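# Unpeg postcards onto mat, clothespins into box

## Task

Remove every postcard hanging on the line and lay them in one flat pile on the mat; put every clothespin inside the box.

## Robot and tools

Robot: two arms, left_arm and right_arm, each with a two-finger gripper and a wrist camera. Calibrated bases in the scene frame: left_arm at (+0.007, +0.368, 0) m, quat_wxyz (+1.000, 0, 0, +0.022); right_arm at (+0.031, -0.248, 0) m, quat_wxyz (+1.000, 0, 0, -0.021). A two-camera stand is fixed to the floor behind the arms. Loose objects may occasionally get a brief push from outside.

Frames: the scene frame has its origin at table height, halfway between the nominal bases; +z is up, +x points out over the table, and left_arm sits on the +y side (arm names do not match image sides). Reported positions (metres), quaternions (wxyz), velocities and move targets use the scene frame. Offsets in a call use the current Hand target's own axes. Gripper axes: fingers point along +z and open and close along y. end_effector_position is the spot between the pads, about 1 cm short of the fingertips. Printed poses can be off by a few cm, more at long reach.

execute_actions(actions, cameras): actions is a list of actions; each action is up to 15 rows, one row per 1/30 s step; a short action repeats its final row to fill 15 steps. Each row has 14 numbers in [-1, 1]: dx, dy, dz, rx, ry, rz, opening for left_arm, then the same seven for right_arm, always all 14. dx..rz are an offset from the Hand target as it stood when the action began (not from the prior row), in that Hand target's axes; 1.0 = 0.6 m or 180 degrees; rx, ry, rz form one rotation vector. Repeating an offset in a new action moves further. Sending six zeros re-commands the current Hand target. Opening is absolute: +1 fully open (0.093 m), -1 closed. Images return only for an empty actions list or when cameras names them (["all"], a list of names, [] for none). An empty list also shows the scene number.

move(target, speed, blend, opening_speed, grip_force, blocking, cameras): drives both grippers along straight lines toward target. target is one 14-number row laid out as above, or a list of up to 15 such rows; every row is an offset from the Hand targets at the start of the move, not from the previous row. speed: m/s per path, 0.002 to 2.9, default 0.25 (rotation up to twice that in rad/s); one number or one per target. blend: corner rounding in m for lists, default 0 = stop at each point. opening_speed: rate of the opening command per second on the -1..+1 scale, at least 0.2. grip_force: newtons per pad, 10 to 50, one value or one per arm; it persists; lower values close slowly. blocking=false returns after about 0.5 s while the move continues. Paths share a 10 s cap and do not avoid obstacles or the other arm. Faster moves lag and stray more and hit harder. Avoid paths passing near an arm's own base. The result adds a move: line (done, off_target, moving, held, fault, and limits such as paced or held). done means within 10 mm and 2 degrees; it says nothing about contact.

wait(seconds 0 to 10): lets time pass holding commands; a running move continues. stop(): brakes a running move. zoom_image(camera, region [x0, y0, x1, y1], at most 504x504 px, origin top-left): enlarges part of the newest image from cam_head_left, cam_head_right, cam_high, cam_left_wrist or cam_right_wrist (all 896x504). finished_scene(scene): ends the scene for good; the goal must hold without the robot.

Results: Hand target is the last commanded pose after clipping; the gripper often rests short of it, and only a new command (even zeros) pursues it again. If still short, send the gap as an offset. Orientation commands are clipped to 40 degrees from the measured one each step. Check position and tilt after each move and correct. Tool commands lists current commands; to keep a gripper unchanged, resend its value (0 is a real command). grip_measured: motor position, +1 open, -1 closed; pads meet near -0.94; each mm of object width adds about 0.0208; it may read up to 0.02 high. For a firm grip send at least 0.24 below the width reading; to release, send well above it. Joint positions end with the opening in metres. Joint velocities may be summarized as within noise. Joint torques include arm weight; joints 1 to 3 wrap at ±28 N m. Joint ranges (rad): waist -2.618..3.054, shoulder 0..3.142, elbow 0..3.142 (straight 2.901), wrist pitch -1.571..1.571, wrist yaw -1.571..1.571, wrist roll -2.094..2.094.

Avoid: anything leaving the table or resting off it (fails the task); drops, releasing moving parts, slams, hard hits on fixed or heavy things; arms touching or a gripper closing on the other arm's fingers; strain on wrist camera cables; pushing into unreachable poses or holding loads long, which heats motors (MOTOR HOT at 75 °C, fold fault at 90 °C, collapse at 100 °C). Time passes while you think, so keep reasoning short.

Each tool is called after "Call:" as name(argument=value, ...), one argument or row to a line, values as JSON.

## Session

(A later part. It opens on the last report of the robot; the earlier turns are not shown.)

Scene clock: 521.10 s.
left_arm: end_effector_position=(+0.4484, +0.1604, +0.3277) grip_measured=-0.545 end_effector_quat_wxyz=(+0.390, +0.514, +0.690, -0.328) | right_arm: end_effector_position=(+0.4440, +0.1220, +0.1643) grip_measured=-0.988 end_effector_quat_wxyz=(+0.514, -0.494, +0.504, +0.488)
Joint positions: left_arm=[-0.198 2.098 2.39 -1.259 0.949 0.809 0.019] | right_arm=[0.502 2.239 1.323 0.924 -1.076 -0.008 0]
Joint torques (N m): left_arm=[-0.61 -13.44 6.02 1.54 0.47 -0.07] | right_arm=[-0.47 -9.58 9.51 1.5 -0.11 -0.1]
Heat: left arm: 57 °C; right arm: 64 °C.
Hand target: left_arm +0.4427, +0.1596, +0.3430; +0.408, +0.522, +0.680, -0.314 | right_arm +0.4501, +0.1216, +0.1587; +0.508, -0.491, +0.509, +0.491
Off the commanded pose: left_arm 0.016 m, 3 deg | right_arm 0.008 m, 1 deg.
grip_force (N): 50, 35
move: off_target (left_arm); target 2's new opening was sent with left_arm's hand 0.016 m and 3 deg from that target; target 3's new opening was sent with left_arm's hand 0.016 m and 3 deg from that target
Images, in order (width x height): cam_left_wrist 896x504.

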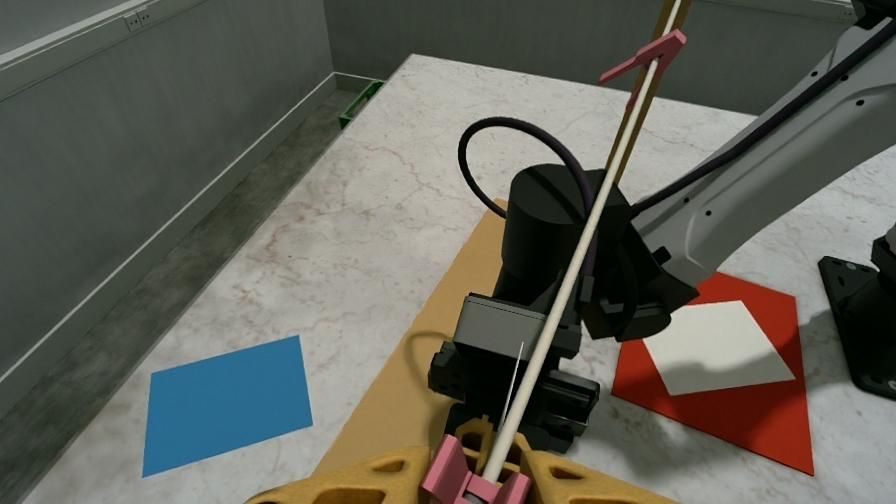

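Call:
move(
  target=[0,0,0,0,0,0,-0.76,0,0,0,0,0,0,-1],
  opening_speed=0.4,
  cameras=["cam_left_wrist"],
)

Call:
zoom_image(
  camera="cam_left_wrist",
  region=[330, 300, 630, 504],
)

Scene clock: 523.97 s.
left_arm: end_effector_position=(+0.4484, +0.1604, +0.3277) grip_measured=-0.700 end_effector_quat_wxyz=(+0.390, +0.514, +0.690, -0.328) | right_arm: end_effector_position=(+0.4440, +0.1220, +0.1643) grip_measured=-0.988 end_effector_quat_wxyz=(+0.514, -0.494, +0.504, +0.488)
Joint positions: left_arm=[-0.198 2.098 2.39 -1.259 0.949 0.809 0.012] | right_arm=[0.502 2.239 1.323 0.924 -1.076 -0.008 0]
Joint torques (N m): left_arm=[-0.62 -13.48 6.04 1.53 0.45 -0.07] | right_arm=[-0.49 -9.57 9.52 1.49 -0.11 -0.1]
Heat: left arm: 58 °C; right arm: 64 °C.
Hand target: left_arm +0.4427, +0.1596, +0.3430; +0.408, +0.522, +0.680, -0.314 | right_arm +0.4501, +0.1216, +0.1587; +0.508, -0.491, +0.509, +0.491
Off the commanded pose: left_arm 0.016 m, 3 deg | right_arm 0.008 m, 1 deg.
grip_force (N): 50, 35
move: off_target (left_arm)
Images, in order (width x height): cam_left_wrist 896x504.

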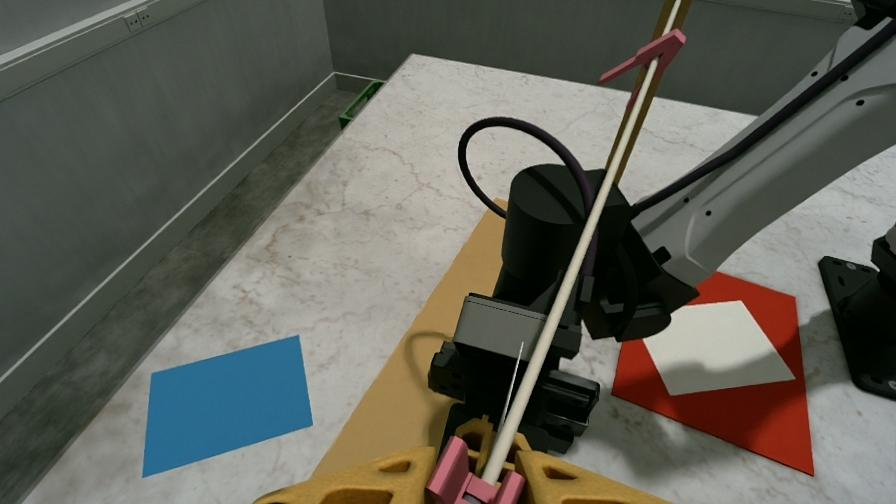

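Scaled by 1.680 from the camera's 896x504 image, which has a finer 1280x720 frame.

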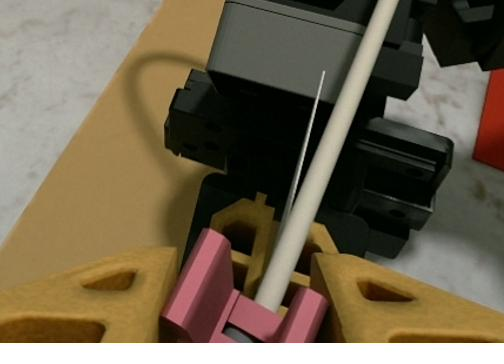

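Call:
move(
  target=[0,0,0,0,0,0,-0.88,0,0,0,0,0,0,-1],
  opening_speed=0.4,
  cameras=["cam_left_wrist"],
)

Call:
zoom_image(
  camera="cam_left_wrist",
  region=[330, 300, 630, 504],
)

Scene clock: 526.43 s.
left_arm: end_effector_position=(+0.4484, +0.1604, +0.3277) grip_measured=-0.716 end_effector_quat_wxyz=(+0.390, +0.514, +0.690, -0.328) | right_arm: end_effector_position=(+0.4440, +0.1220, +0.1643) grip_measured=-0.988 end_effector_quat_wxyz=(+0.514, -0.494, +0.504, +0.488)
Joint positions: left_arm=[-0.198 2.098 2.39 -1.259 0.949 0.809 0.011] | right_arm=[0.502 2.239 1.323 0.924 -1.076 -0.008 0]
Joint torques (N m): left_arm=[-0.61 -13.39 6.04 1.54 0.46 -0.07] | right_arm=[-0.51 -9.59 9.52 1.49 -0.11 -0.1]
Heat: left arm: 59 °C; right arm: 64 °C.
Hand target: left_arm +0.4427, +0.1596, +0.3430; +0.408, +0.522, +0.680, -0.314 | right_arm +0.4501, +0.1216, +0.1587; +0.508, -0.491, +0.509, +0.491
Off the commanded pose: left_arm 0.016 m, 3 deg | right_arm 0.008 m, 1 deg.
grip_force (N): 50, 35
move: off_target (left_arm)
Images, in order (width x height): cam_left_wrist 896x504.

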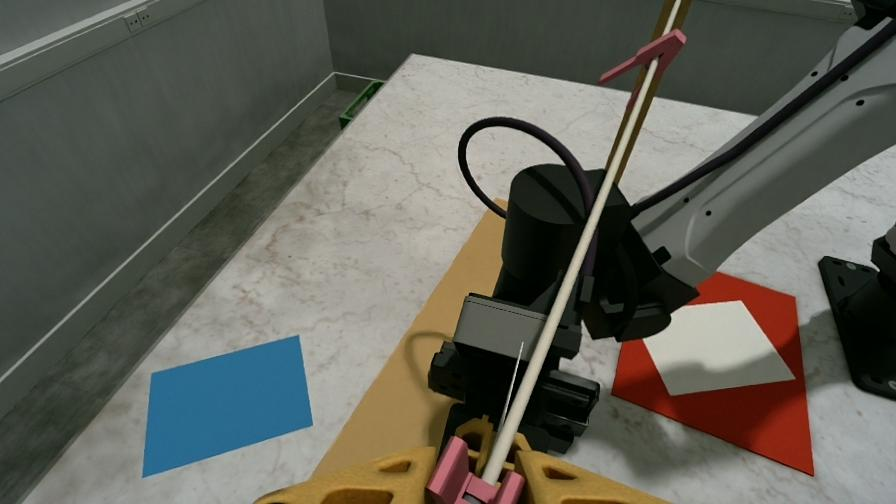

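Scaled by 1.680 from the camera's 896x504 image, which has a finer 1280x720 frame.

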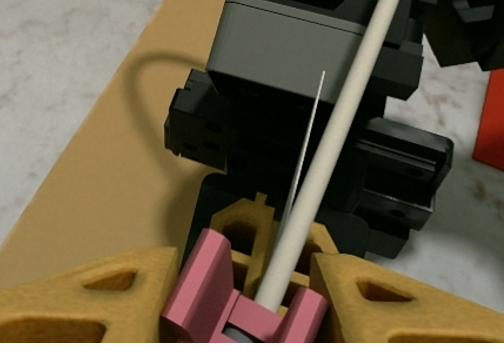

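Call:
move(
  target=[0,0,0,0,0,0,-0.88,0.0917,0,0,0,0,0,-1],
  speed=0.05,
  cameras=["cam_left_wrist","cam_head_right","cam_head_left"],
)

Call:
zoom_image(
  camera="cam_head_right",
  region=[300, 110, 480, 250],
)

Scene clock: 531.23 s.
left_arm: end_effector_position=(+0.4484, +0.1604, +0.3277) grip_measured=-0.716 end_effector_quat_wxyz=(+0.390, +0.514, +0.690, -0.328) | right_arm: end_effector_position=(+0.4469, +0.1235, +0.1102) grip_measured=-0.988 end_effector_quat_wxyz=(+0.509, -0.492, +0.509, +0.490)
Joint positions: left_arm=[-0.198 2.098 2.39 -1.259 0.949 0.809 0.011] | right_arm=[0.502 2.382 1.323 1.054 -1.076 -0.008 0]
Joint torques (N m): left_arm=[-0.61 -13.45 6.05 1.54 0.46 -0.07] | right_arm=[-0.53 -10.09 7.54 1.71 -0.11 -0.11]
Heat: left arm: 62 °C; right arm: 64 °C.
Hand target: left_arm +0.4427, +0.1596, +0.3430; +0.408, +0.522, +0.680, -0.314 | right_arm +0.4501, +0.1216, +0.1037; +0.508, -0.491, +0.509, +0.491
Off the commanded pose: left_arm 0.016 m, 3 deg | right_arm 0.008 m, 0 deg.
grip_force (N): 50, 35
move: off_target (left_arm)
Images, in order (width x height): cam_head_left 896x504, cam_head_right 896x504, cam_left_wrist 896x504.

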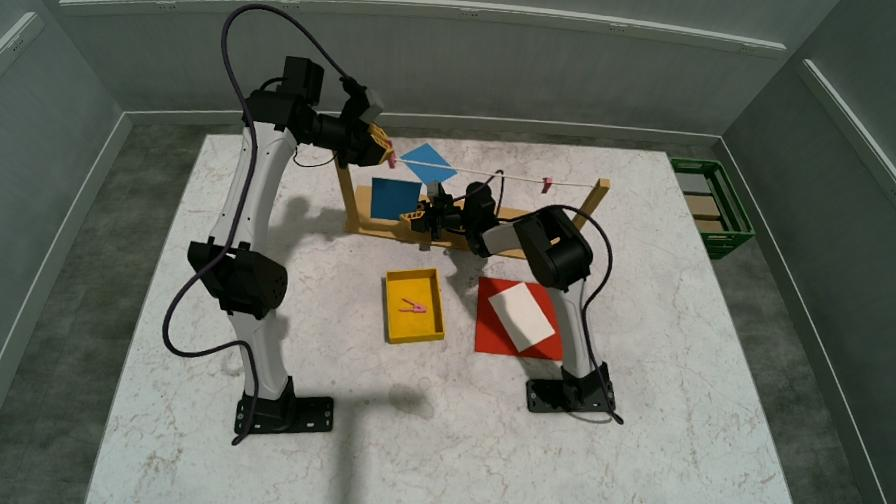

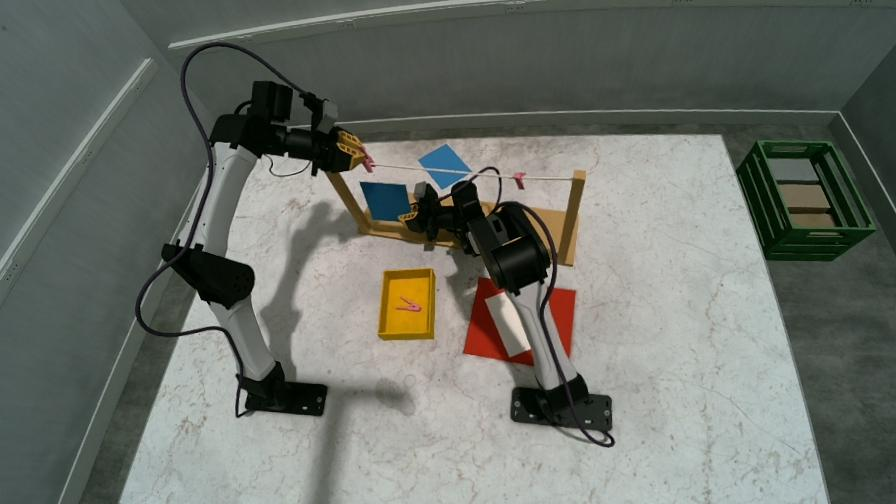

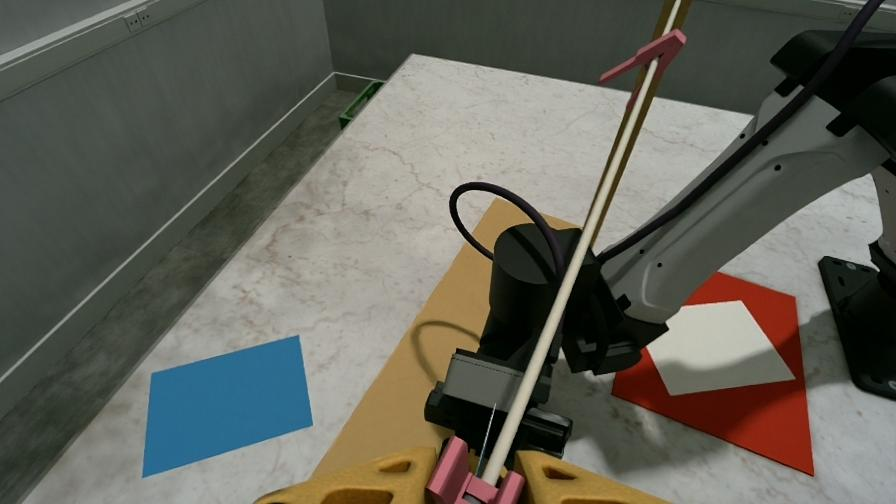

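Scaled by 2.800 from the camera's 896x504 image, which has a finer 1280x720 frame.

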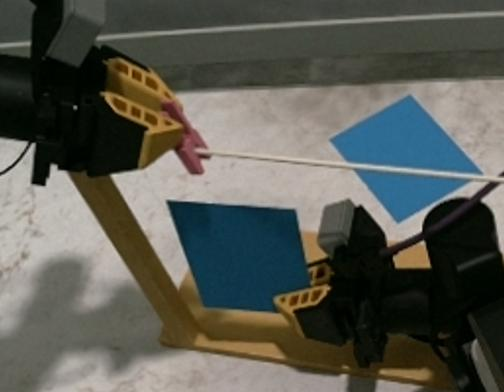

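Call:
move(
  target=[-0.1104,0,-0.0587,0,0,0,-0.88,0,0,0,0,0,0,-1],
  speed=0.1,
  cameras=["cam_left_wrist","cam_head_right"],
)

Call:
zoom_image(
  camera="cam_head_right",
  region=[300, 80, 480, 220],
)

Scene clock: 536.63 s.
left_arm: end_effector_position=(+0.4408, +0.1621, +0.4130) grip_measured=-0.716 end_effector_quat_wxyz=(+0.457, +0.485, +0.676, -0.315) | right_arm: end_effector_position=(+0.4469, +0.1235, +0.1104) grip_measured=-0.988 end_effector_quat_wxyz=(+0.509, -0.493, +0.508, +0.489)
Joint positions: left_arm=[-0.198 2.189 2.85 -1.376 0.944 0.632 0.011] | right_arm=[0.502 2.382 1.323 1.055 -1.076 -0.008 0]
Joint torques (N m): left_arm=[-0.49 -9.28 7.05 1.82 0.49 -0.12] | right_arm=[-0.46 -10.06 7.56 1.73 -0.11 -0.11]
Heat: left arm: 63 °C; right arm: 64 °C.
Hand target: left_arm +0.4428, +0.1596, +0.4181; +0.408, +0.522, +0.680, -0.314 | right_arm +0.4501, +0.1216, +0.1036; +0.508, -0.491, +0.509, +0.491
Off the commanded pose: left_arm 0.006 m, 7 deg | right_arm 0.008 m, 0 deg.
elbow stopped short (left arm): the move would have taken joint 3 (elbow) straighter than the controller allows.
grip_force (N): 50, 35
move: off_target (left_arm)
Images, in order (width x height): cam_head_right 896x504, cam_left_wrist 896x504.

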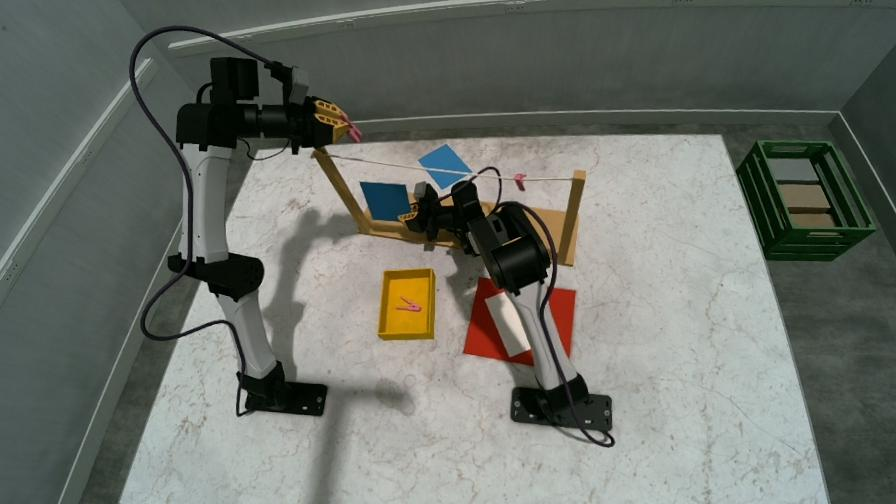

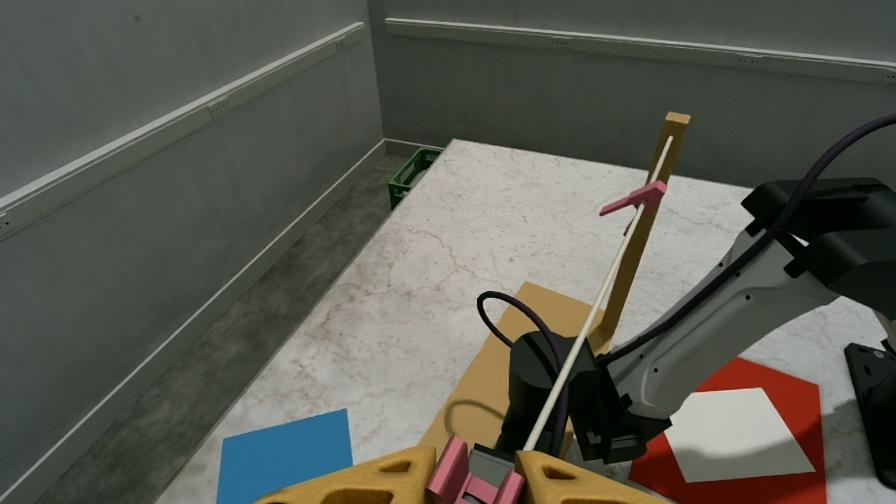

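Scaled by 2.800 from the camera's 896x504 image, which has a finer 1280x720 frame.

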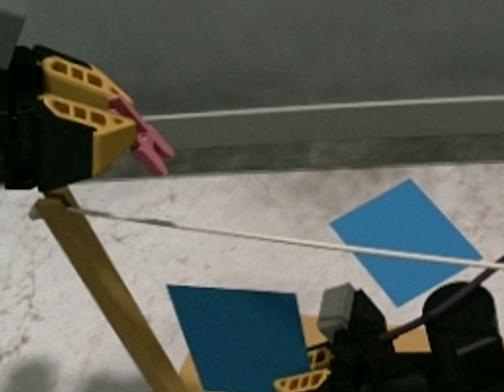

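Call:
move(
  target=[
    [0.0817,-0.1685,-0.0468,0,0.111,0,-0.88,0,0,0,0,0,0,-1],
    [0.3243,-0.3172,0.1642,0,0.2889,0,-0.88,0,0,0,0,0,0,-1],
  ],
  speed=0.2,
  blend=[0.04,0],
  cameras=["cam_left_wrist","cam_head_left","cam_head_right"],
)

Scene clock: 549.80 s.
left_arm: end_effector_position=(+0.2536, +0.1152, +0.2004) grip_measured=-0.716 end_effector_quat_wxyz=(+0.060, +0.611, +0.787, -0.059) | right_arm: end_effector_position=(+0.4469, +0.1235, +0.1104) grip_measured=-0.988 end_effector_quat_wxyz=(+0.509, -0.493, +0.508, +0.489)
Joint positions: left_arm=[-0.79 1.794 1.83 -1.477 0.108 0.566 0.011] | right_arm=[0.502 2.382 1.323 1.055 -1.076 -0.008 0]
Joint torques (N m): left_arm=[-0.09 -8.01 6.27 0.89 0.04 -0.17] | right_arm=[-0.47 -10.07 7.53 1.73 -0.11 -0.11]
Heat: left arm: 61 °C; right arm: 62 °C.
Hand target: left_arm +0.2577, +0.1145, +0.2001; +0.069, +0.606, +0.790, -0.053 | right_arm +0.4501, +0.1216, +0.1036; +0.508, -0.491, +0.509, +0.491
Off the commanded pose: left_arm 0.004 m, 1 deg | right_arm 0.008 m, 0 deg.
grip_force (N): 50, 35
move: done
Images, in order (width x height): cam_head_left 896x504, cam_head_right 896x504, cam_left_wrist 896x504.

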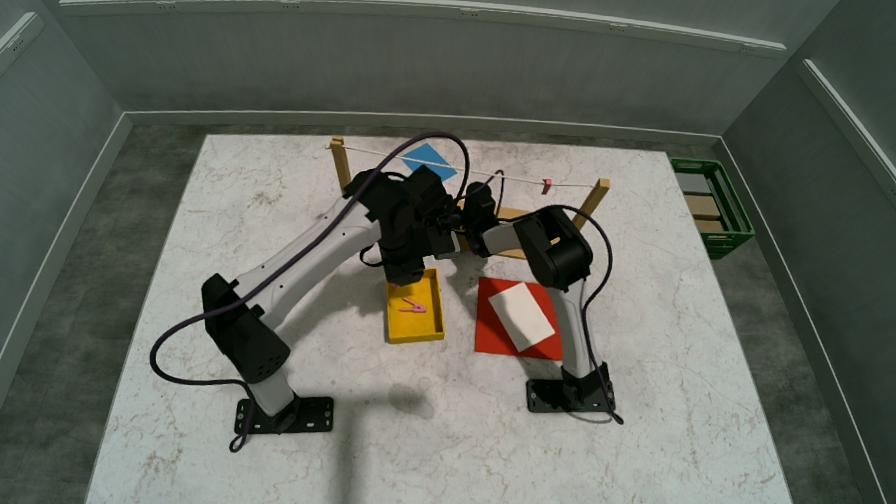

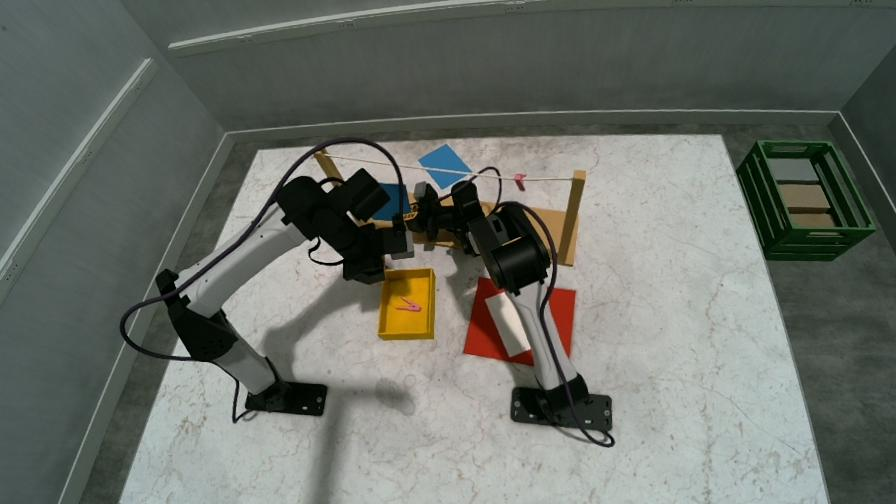

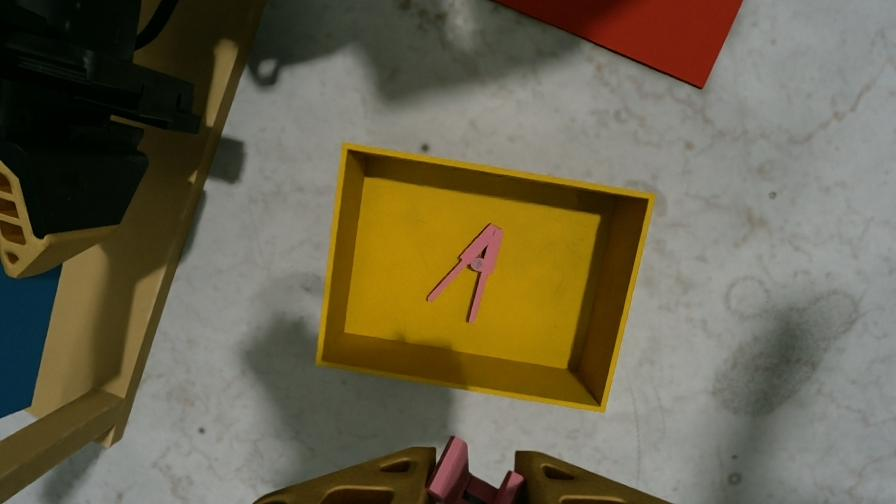

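Call:
move(
  target=[0.001,-0.0233,0.2402,0,0,0,-0.88,0,0,0,0,0,0,-1],
  speed=0.12,
  cameras=["cam_left_wrist"],
)

Scene clock: 557.33 s.
left_arm: end_effector_position=(+0.2470, +0.0898, +0.0629) grip_measured=-0.716 end_effector_quat_wxyz=(+0.064, +0.609, +0.788, -0.059) | right_arm: end_effector_position=(+0.4469, +0.1235, +0.1104) grip_measured=-0.988 end_effector_quat_wxyz=(+0.509, -0.493, +0.508, +0.489)
Joint positions: left_arm=[-0.858 1.833 1.326 -0.918 0.096 0.495 0.011] | right_arm=[0.502 2.382 1.323 1.055 -1.076 -0.008 0]
Joint torques (N m): left_arm=[-0.44 -7.1 6.68 0.93 0.05 -0.18] | right_arm=[-0.46 -10.04 7.54 1.73 -0.11 -0.11]
Heat: left arm: 58 °C; right arm: 62 °C.
Hand target: left_arm +0.2504, +0.0872, +0.0580; +0.069, +0.607, +0.790, -0.053 | right_arm +0.4501, +0.1216, +0.1036; +0.508, -0.491, +0.509, +0.491
Off the commanded pose: left_arm 0.007 m, 1 deg | right_arm 0.008 m, 0 deg.
grip_force (N): 50, 35
move: done
Images, in order (width x height): cam_left_wrist 896x504.

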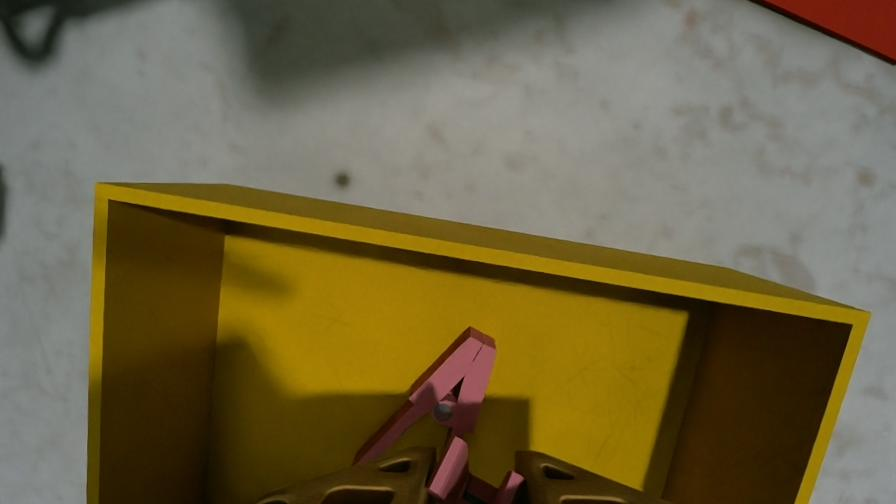

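Call:
move(
  target=[
    [0.0064,0,0.0361,0,0,0,-0.88,0,0,0,0,0,0,-1],
    [0.0064,0,0.0361,0,0,0,-0.5,0,0,0,0,0,0,-1],
    [0.0064,0,0.0361,0,0,0,0.0,0,0,0,0,0,0,-1],
  ],
  speed=0.05,
  opening_speed=0.4,
  cameras=["cam_left_wrist"],
)

Scene clock: 563.67 s.
left_arm: end_effector_position=(+0.2493, +0.0868, +0.0444) grip_measured=-0.002 end_effector_quat_wxyz=(+0.073, +0.608, +0.788, -0.059) | right_arm: end_effector_position=(+0.4469, +0.1235, +0.1104) grip_measured=-0.988 end_effector_quat_wxyz=(+0.509, -0.493, +0.508, +0.489)
Joint positions: left_arm=[-0.86 1.853 1.273 -0.828 0.094 0.491 0.045] | right_arm=[0.502 2.382 1.323 1.055 -1.076 -0.008 0]
Joint torques (N m): left_arm=[-0.28 -6.74 6.16 0.92 0.07 -0.13] | right_arm=[-0.49 -10.07 7.54 1.73 -0.11 -0.11]
Heat: left arm: 56 °C; right arm: 62 °C.
Hand target: left_arm +0.2504, +0.0872, +0.0360; +0.069, +0.606, +0.790, -0.053 | right_arm +0.4501, +0.1216, +0.1036; +0.508, -0.491, +0.509, +0.491
Off the commanded pose: left_arm 0.008 m, 1 deg | right_arm 0.008 m, 0 deg.
grip_force (N): 50, 35
move: done; target 2's new opening was sent with left_arm's hand 0.020 m and 1 deg from that target
Images, in order (width x height): cam_left_wrist 896x504.

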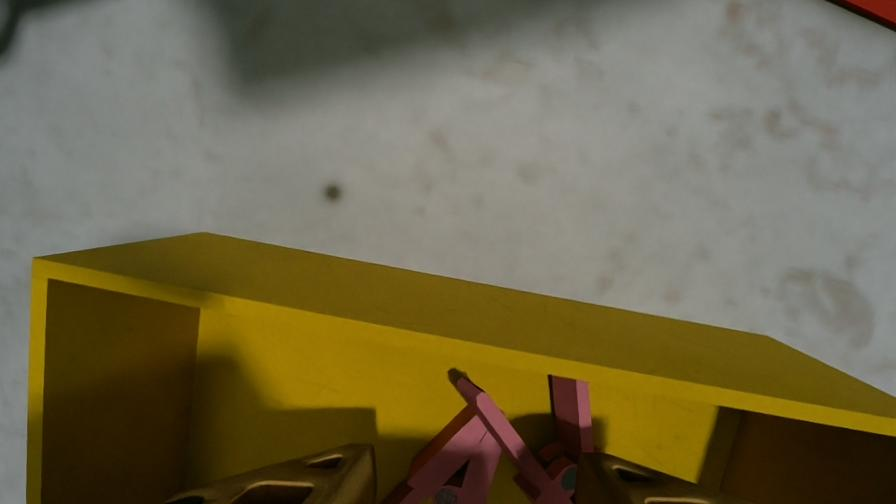

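Call:
move(
  target=[0,0,-0.28,0,0,0,0.1,0,0,0,0,0,0,-1],
  speed=0.12,
  cameras=["cam_left_wrist","cam_head_left"],
)

Scene clock: 567.40 s.
left_arm: end_effector_position=(+0.2424, +0.1125, +0.1896) grip_measured=+0.098 end_effector_quat_wxyz=(+0.056, +0.603, +0.794, -0.055) | right_arm: end_effector_position=(+0.4469, +0.1235, +0.1104) grip_measured=-0.988 end_effector_quat_wxyz=(+0.509, -0.493, +0.508, +0.489)
Joint positions: left_arm=[-0.824 1.765 1.751 -1.432 0.094 0.512 0.05] | right_arm=[0.502 2.382 1.323 1.055 -1.076 -0.008 0]
Joint torques (N m): left_arm=[0.32 -9.29 8.58 0.5 0.13 0.09] | right_arm=[-0.51 -10.09 7.49 1.74 -0.11 -0.11]
Heat: left arm: 55 °C; right arm: 61 °C.
Hand target: left_arm +0.2430, +0.1155, +0.2014; +0.069, +0.606, +0.790, -0.053 | right_arm +0.4501, +0.1216, +0.1036; +0.508, -0.491, +0.509, +0.491
Off the commanded pose: left_arm 0.012 m, 2 deg | right_arm 0.008 m, 0 deg.
grip_force (N): 50, 35
move: off_target (left_arm)
Images, in order (width x height): cam_head_left 896x504, cam_left_wrist 896x504.

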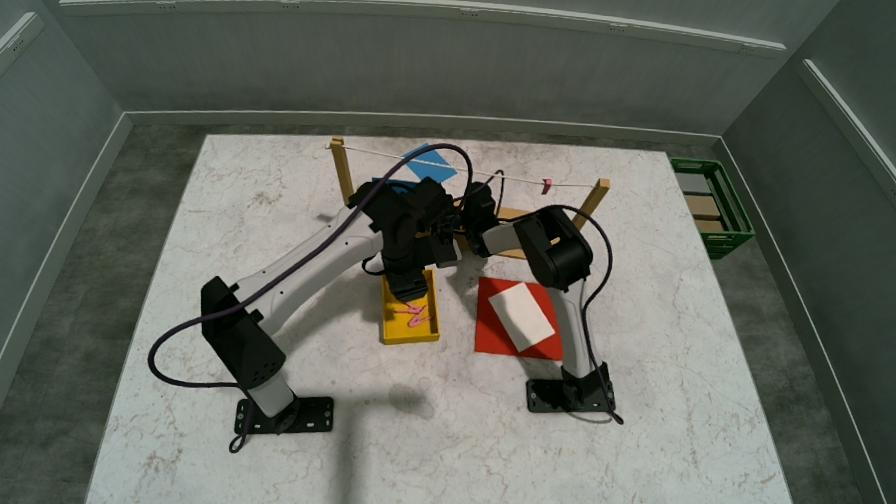

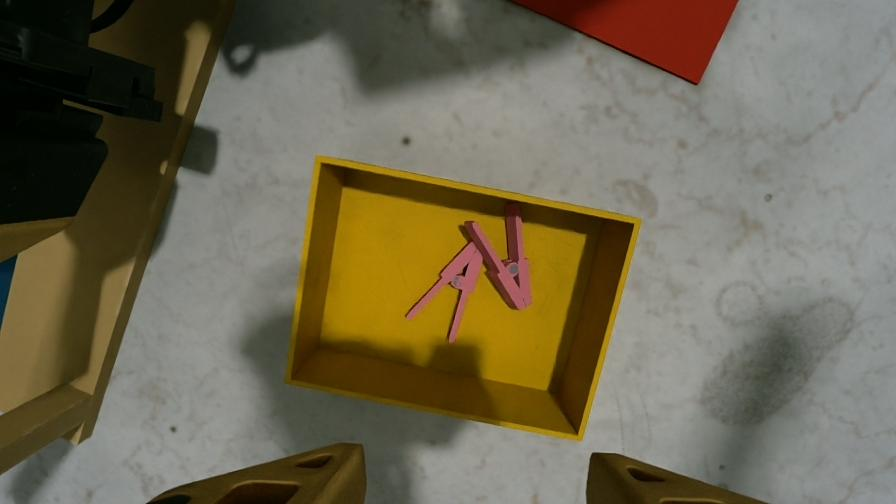

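Call:
move(
  target=[
    [0.2028,0.2228,-0.0417,0.0464,-0.4435,0.0389,0.1,0,0,0,0,0,0,-1],
    [0.2028,0.2228,-0.0417,0.0464,-0.4435,0.0389,0.1,-0.0917,0.159,-0.0782,-0.0389,0,0,-1],
  ],
  speed=[0.2,0.15],
  grip_force=[45, 35],
  cameras=["cam_left_wrist","cam_right_wrist","cam_head_left"],
)

Scene clock: 591.47 s.
left_arm: end_effector_position=(+0.3354, +0.2683, +0.2052) grip_measured=+0.098 end_effector_quat_wxyz=(+0.520, +0.459, +0.566, -0.445) | right_arm: end_effector_position=(+0.3547, +0.0823, +0.1466) grip_measured=-0.988 end_effector_quat_wxyz=(-0.468, +0.519, -0.487, -0.524)
Joint positions: left_arm=[0.174 1.897 1.318 -1.52 1.499 2.074 0.05] | right_arm=[0.489 2.055 0.925 1.095 -1.211 -0.008 0]
Joint torques (N m): left_arm=[0.05 -6.2 7.51 -0.52 0.75 0.21] | right_arm=[-0.57 -12.33 5.23 1.59 -0.13 -0.11]
Heat: left arm: 52 °C; right arm: 61 °C.
Hand target: left_arm +0.3400, +0.2701, +0.2049; +0.521, +0.477, +0.521, -0.478 | right_arm +0.3532, +0.0780, +0.1589; -0.478, +0.521, -0.478, -0.521
Off the commanded pose: left_arm 0.005 m, 7 deg | right_arm 0.013 m, 2 deg.
joint sent to its limit (left arm) — joint 6 (wrist roll), upper limit. The joint targets are off in orientation, not in position.
grip_force (N): 45, 35
move: off_target (left_arm, right_arm)
Images, in order (width x height): cam_head_left 896x504, cam_left_wrist 896x504, cam_right_wrist 896x504.

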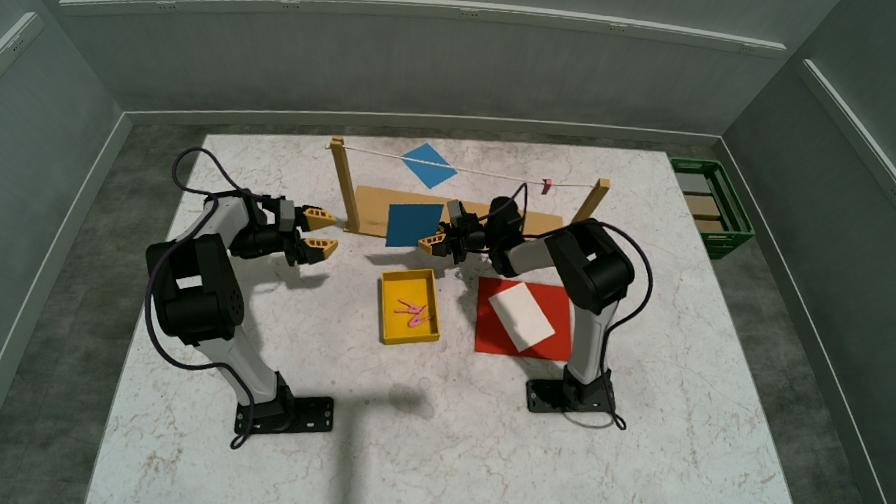

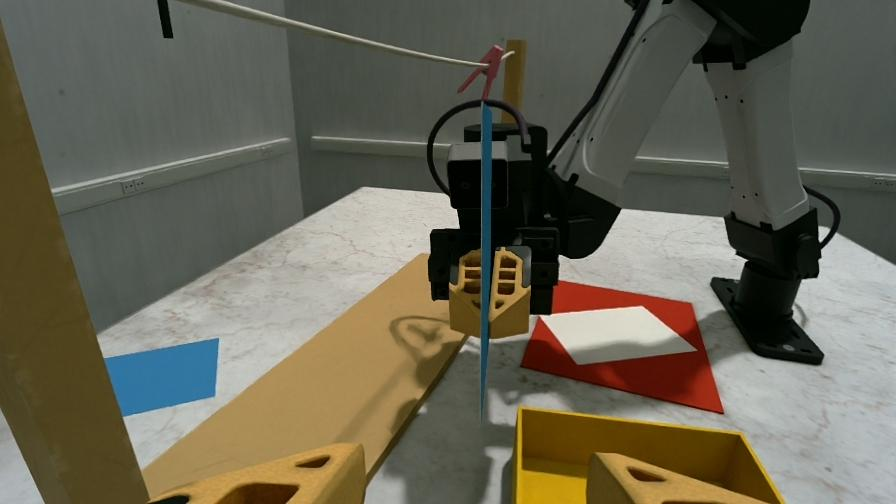

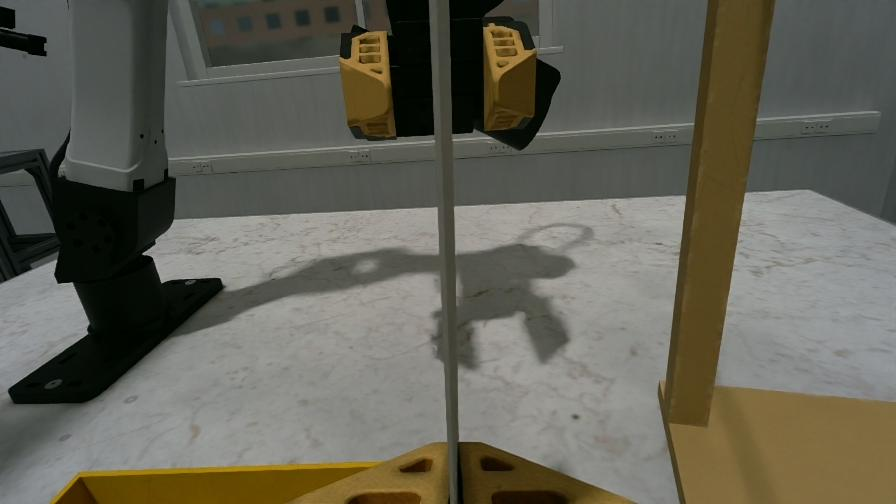

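Call:
move(
  target=[0.045,0.0083,0.1345,0,0,0,0.1,0,0,0,0,0,0,-1],
  speed=0.1,
  cameras=["cam_left_wrist","cam_right_wrist"],
)

Scene clock: 600.43 s.
left_arm: end_effector_position=(+0.3516, +0.1908, +0.1748) grip_measured=+0.098 end_effector_quat_wxyz=(+0.480, +0.508, +0.504, -0.507) | right_arm: end_effector_position=(+0.3546, +0.0823, +0.1466) grip_measured=-0.988 end_effector_quat_wxyz=(-0.468, +0.519, -0.487, -0.524)
Joint positions: left_arm=[-0.068 2.019 1.371 -1.144 1.545 1.77 0.05] | right_arm=[0.489 2.055 0.925 1.095 -1.212 -0.008 0]
Joint torques (N m): left_arm=[-0.13 -9.58 5.19 0.26 1 -0.07] | right_arm=[-0.61 -12.38 5.19 1.58 -0.13 -0.11]
Heat: left arm: 52 °C; right arm: 60 °C.
Hand target: left_arm +0.3519, +0.1900, +0.1780; +0.521, +0.477, +0.521, -0.478 | right_arm +0.3531, +0.0780, +0.1589; -0.477, +0.522, -0.478, -0.521
Off the commanded pose: left_arm 0.003 m, 7 deg | right_arm 0.013 m, 2 deg.
joint sent to its limit (left arm) — joint 5 (wrist yaw), upper limit. The joint targets are off in orientation, not in position.
grip_force (N): 45, 35
move: off_target (left_arm, right_arm)
Images, in order (width x height): cam_left_wrist 896x504, cam_right_wrist 896x504.

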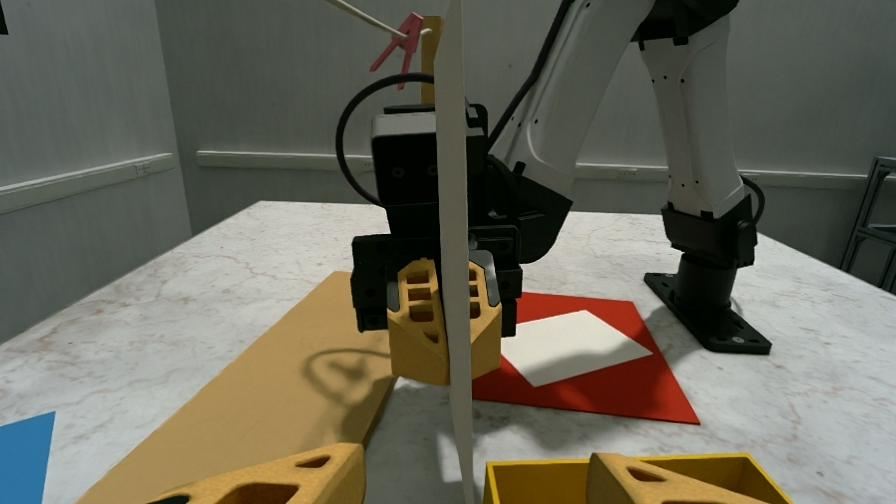

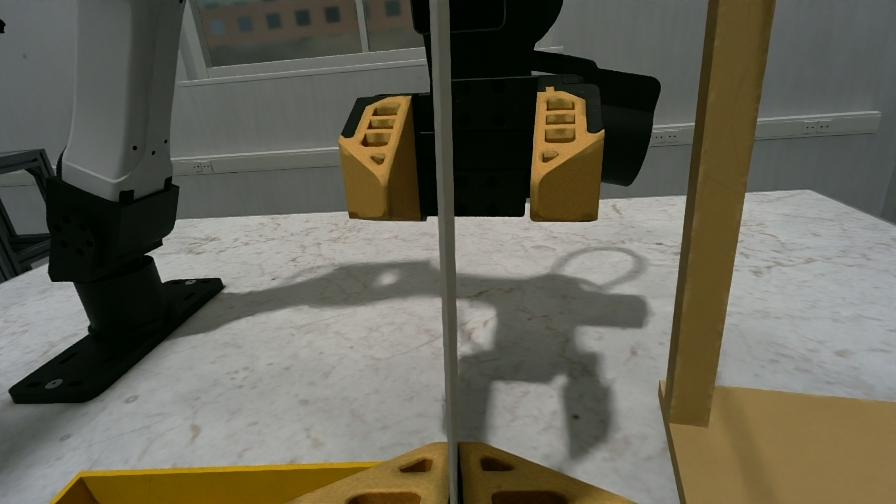

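Call:
move(
  target=[-0.005,-0.0087,0.1037,0,0,0,0.1,0,0,0,0,0,0,-1],
  speed=0.07,
  cameras=["cam_left_wrist","cam_right_wrist"],
)

Scene clock: 606.33 s.
left_arm: end_effector_position=(+0.3497, +0.1336, +0.1795) grip_measured=+0.098 end_effector_quat_wxyz=(+0.438, +0.542, +0.467, -0.545) | right_arm: end_effector_position=(+0.3546, +0.0823, +0.1466) grip_measured=-0.988 end_effector_quat_wxyz=(-0.468, +0.519, -0.487, -0.524)
Joint positions: left_arm=[-0.225 2.065 1.466 -1 1.547 1.564 0.05] | right_arm=[0.489 2.055 0.925 1.095 -1.212 -0.008 0]
Joint torques (N m): left_arm=[-1.21 -8.69 7.39 0.61 0.99 -0.06] | right_arm=[-0.57 -12.37 5.18 1.59 -0.13 -0.11]
Heat: left arm: 53 °C; right arm: 60 °C.
Hand target: left_arm +0.3520, +0.1276, +0.1811; +0.521, +0.478, +0.521, -0.478 | right_arm +0.3531, +0.0780, +0.1589; -0.477, +0.522, -0.478, -0.521
Off the commanded pose: left_arm 0.007 m, 16 deg | right_arm 0.013 m, 2 deg.
joint sent to its limit (left arm) — joint 5 (wrist yaw), upper limit. The joint targets are off in orientation, not in position.
grip_force (N): 45, 35
move: off_target (left_arm, right_arm)
Images, in order (width x height): cam_left_wrist 896x504, cam_right_wrist 896x504.

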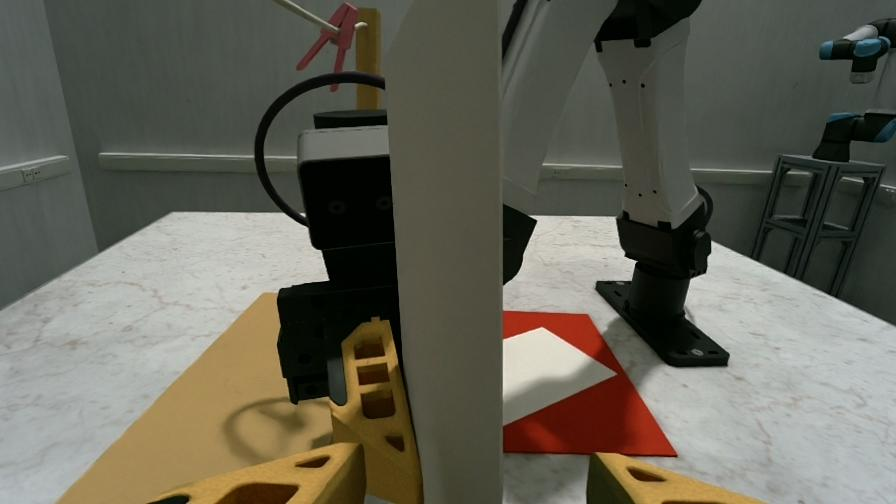

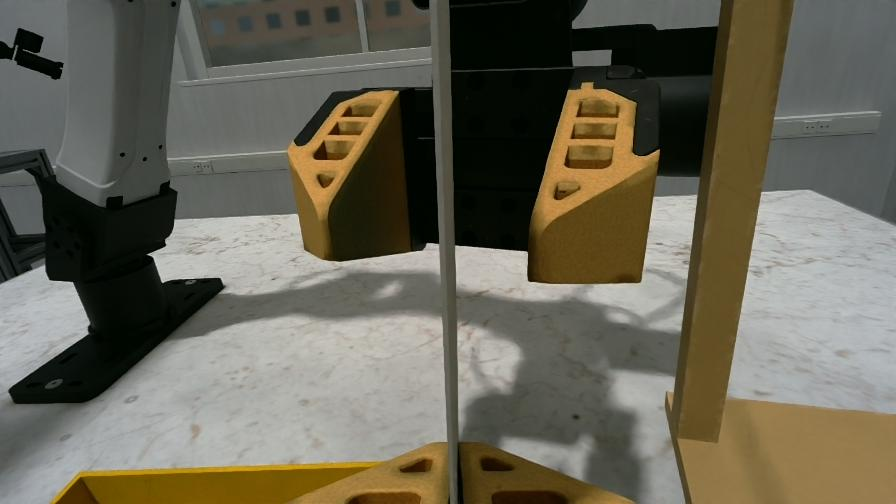

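Call:
move(
  target=[
    [0,0,-0.22,0,0,0,0.1,0,0,0,0,0,0,-1],
    [-0.02,-0.02,-0.25,-0.27,0,0,0.1,0,0,0,0,0,0,-1],
  ],
  speed=[0.1,0.2],
)

Scene clock: 616.10 s.
left_arm: end_effector_position=(+0.3278, +0.2755, +0.1840) grip_measured=+0.098 end_effector_quat_wxyz=(+0.540, +0.424, +0.575, -0.445) | right_arm: end_effector_position=(+0.3546, +0.0823, +0.1466) grip_measured=-0.988 end_effector_quat_wxyz=(-0.468, +0.519, -0.487, -0.524)
Joint positions: left_arm=[0.205 1.755 1.057 -0.956 1.549 1.601 0.05] | right_arm=[0.489 2.055 0.925 1.095 -1.212 -0.008 0]
Joint torques (N m): left_arm=[0.32 -9.11 5.5 0.45 0.97 -0.09] | right_arm=[-0.57 -12.4 5.22 1.59 -0.14 -0.11]
Heat: left arm: 54 °C; right arm: 60 °C.
Hand target: left_arm +0.3271, +0.2760, +0.1929; +0.672, +0.221, +0.672, -0.222 | right_arm +0.3531, +0.0780, +0.1589; -0.477, +0.522, -0.478, -0.521
Off the commanded pose: left_arm 0.009 m, 40 deg | right_arm 0.013 m, 2 deg.
joint sent to its limit (left arm) — joint 5 (wrist yaw), upper limit. The joint targets are off in orientation, not in position.
grip_force (N): 45, 35
move: off_target (left_arm, right_arm)

Call:
move(
  target=[-0.1,0,-0.05,0,0.36,0,0.1,0,0,0,0,0,0,-1],
  speed=0.2,
)

Scene clock: 622.37 s.
left_arm: end_effector_position=(+0.3016, +0.2930, +0.2508) grip_measured=+0.098 end_effector_quat_wxyz=(+0.211, +0.309, +0.924, -0.074) | right_arm: end_effector_position=(+0.3546, +0.0823, +0.1466) grip_measured=-0.988 end_effector_quat_wxyz=(-0.468, +0.519, -0.487, -0.524)
Joint positions: left_arm=[-0.169 1.406 1.56 -1.329 0.224 0.475 0.05] | right_arm=[0.489 2.055 0.925 1.095 -1.212 -0.008 0]
Joint torques (N m): left_arm=[-0.46 -3.43 9.05 1.1 0.16 -0.2] | right_arm=[-0.55 -12.34 5.19 1.59 -0.14 -0.11]
Heat: left arm: 53 °C; right arm: 61 °C.
Hand target: left_arm +0.3030, +0.2939, +0.2529; +0.207, +0.305, +0.927, -0.069 | right_arm +0.3531, +0.0780, +0.1589; -0.477, +0.522, -0.478, -0.521
Off the commanded pose: left_arm 0.003 m, 1 deg | right_arm 0.013 m, 2 deg.
grip_force (N): 45, 35
move: off_target (right_arm)

Call:
move(
  target=[
    [0,0,0,0,-0.36,0,0.1,0,0,0,0,0,0,-1],
  ],
  speed=0.25,
)

Scene clock: 629.33 s.
left_arm: end_effector_position=(+0.3031, +0.2950, +0.2542) grip_measured=+0.098 end_effector_quat_wxyz=(+0.671, +0.219, +0.674, -0.218) | right_arm: end_effector_position=(+0.3546, +0.0823, +0.1466) grip_measured=-0.988 end_effector_quat_wxyz=(-0.468, +0.519, -0.487, -0.524)
Joint positions: left_arm=[0.12 0.826 0.379 0.44 0.792 0.006 0.05] | right_arm=[0.489 2.055 0.925 1.095 -1.212 -0.008 0]
Joint torques (N m): left_arm=[-0.24 -0.29 7.38 2.21 0.16 -0.12] | right_arm=[-0.58 -12.34 5.2 1.6 -0.13 -0.11]
Heat: left arm: 51 °C; right arm: 61 °C.
Hand target: left_arm +0.3030, +0.2939, +0.2529; +0.672, +0.221, +0.672, -0.222 | right_arm +0.3531, +0.0780, +0.1589; -0.477, +0.522, -0.478, -0.521
Off the commanded pose: left_arm 0.002 m, 1 deg | right_arm 0.013 m, 2 deg.
grip_force (N): 45, 35
move: off_target (right_arm)

Call:
move(
  target=[0.1133,-0.0662,0.146,0.27,0,0,0.1,0,0,0,0,0,0,-1],
  speed=0.18,
  cameras=["cam_left_wrist","cam_right_wrist"],
)

Scene clock: 634.83 s.
left_arm: end_effector_position=(+0.3477, +0.2113, +0.1824) grip_measured=+0.098 end_effector_quat_wxyz=(+0.513, +0.462, +0.538, -0.484) | right_arm: end_effector_position=(+0.3546, +0.0823, +0.1466) grip_measured=-0.988 end_effector_quat_wxyz=(-0.468, +0.519, -0.487, -0.524)
Joint positions: left_arm=[-0.009 1.782 0.733 0.968 1.501 0.033 0.05] | right_arm=[0.489 2.055 0.925 1.095 -1.212 -0.008 0]
Joint torques (N m): left_arm=[-0.42 -5.61 7.75 1.73 0.3 0.12] | right_arm=[-0.59 -12.37 5.18 1.59 -0.14 -0.11]
Heat: left arm: 49 °C; right arm: 61 °C.
Hand target: left_arm +0.3499, +0.2099, +0.1849; +0.521, +0.477, +0.521, -0.478 | right_arm +0.3531, +0.0780, +0.1589; -0.477, +0.522, -0.478, -0.521
Off the commanded pose: left_arm 0.004 m, 3 deg | right_arm 0.013 m, 2 deg.
grip_force (N): 45, 35
move: off_target (left_arm, right_arm)
Images, in order (width x height): cam_left_wrist 896x504, cam_right_wrist 896x504.

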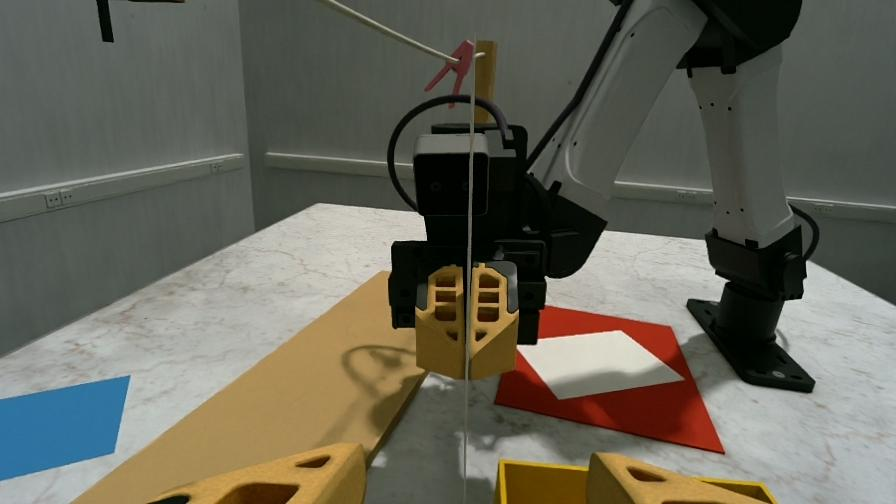

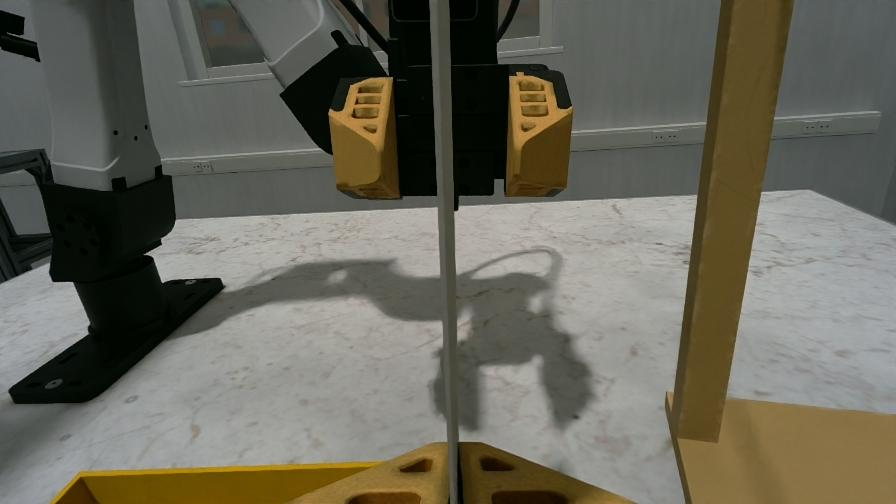

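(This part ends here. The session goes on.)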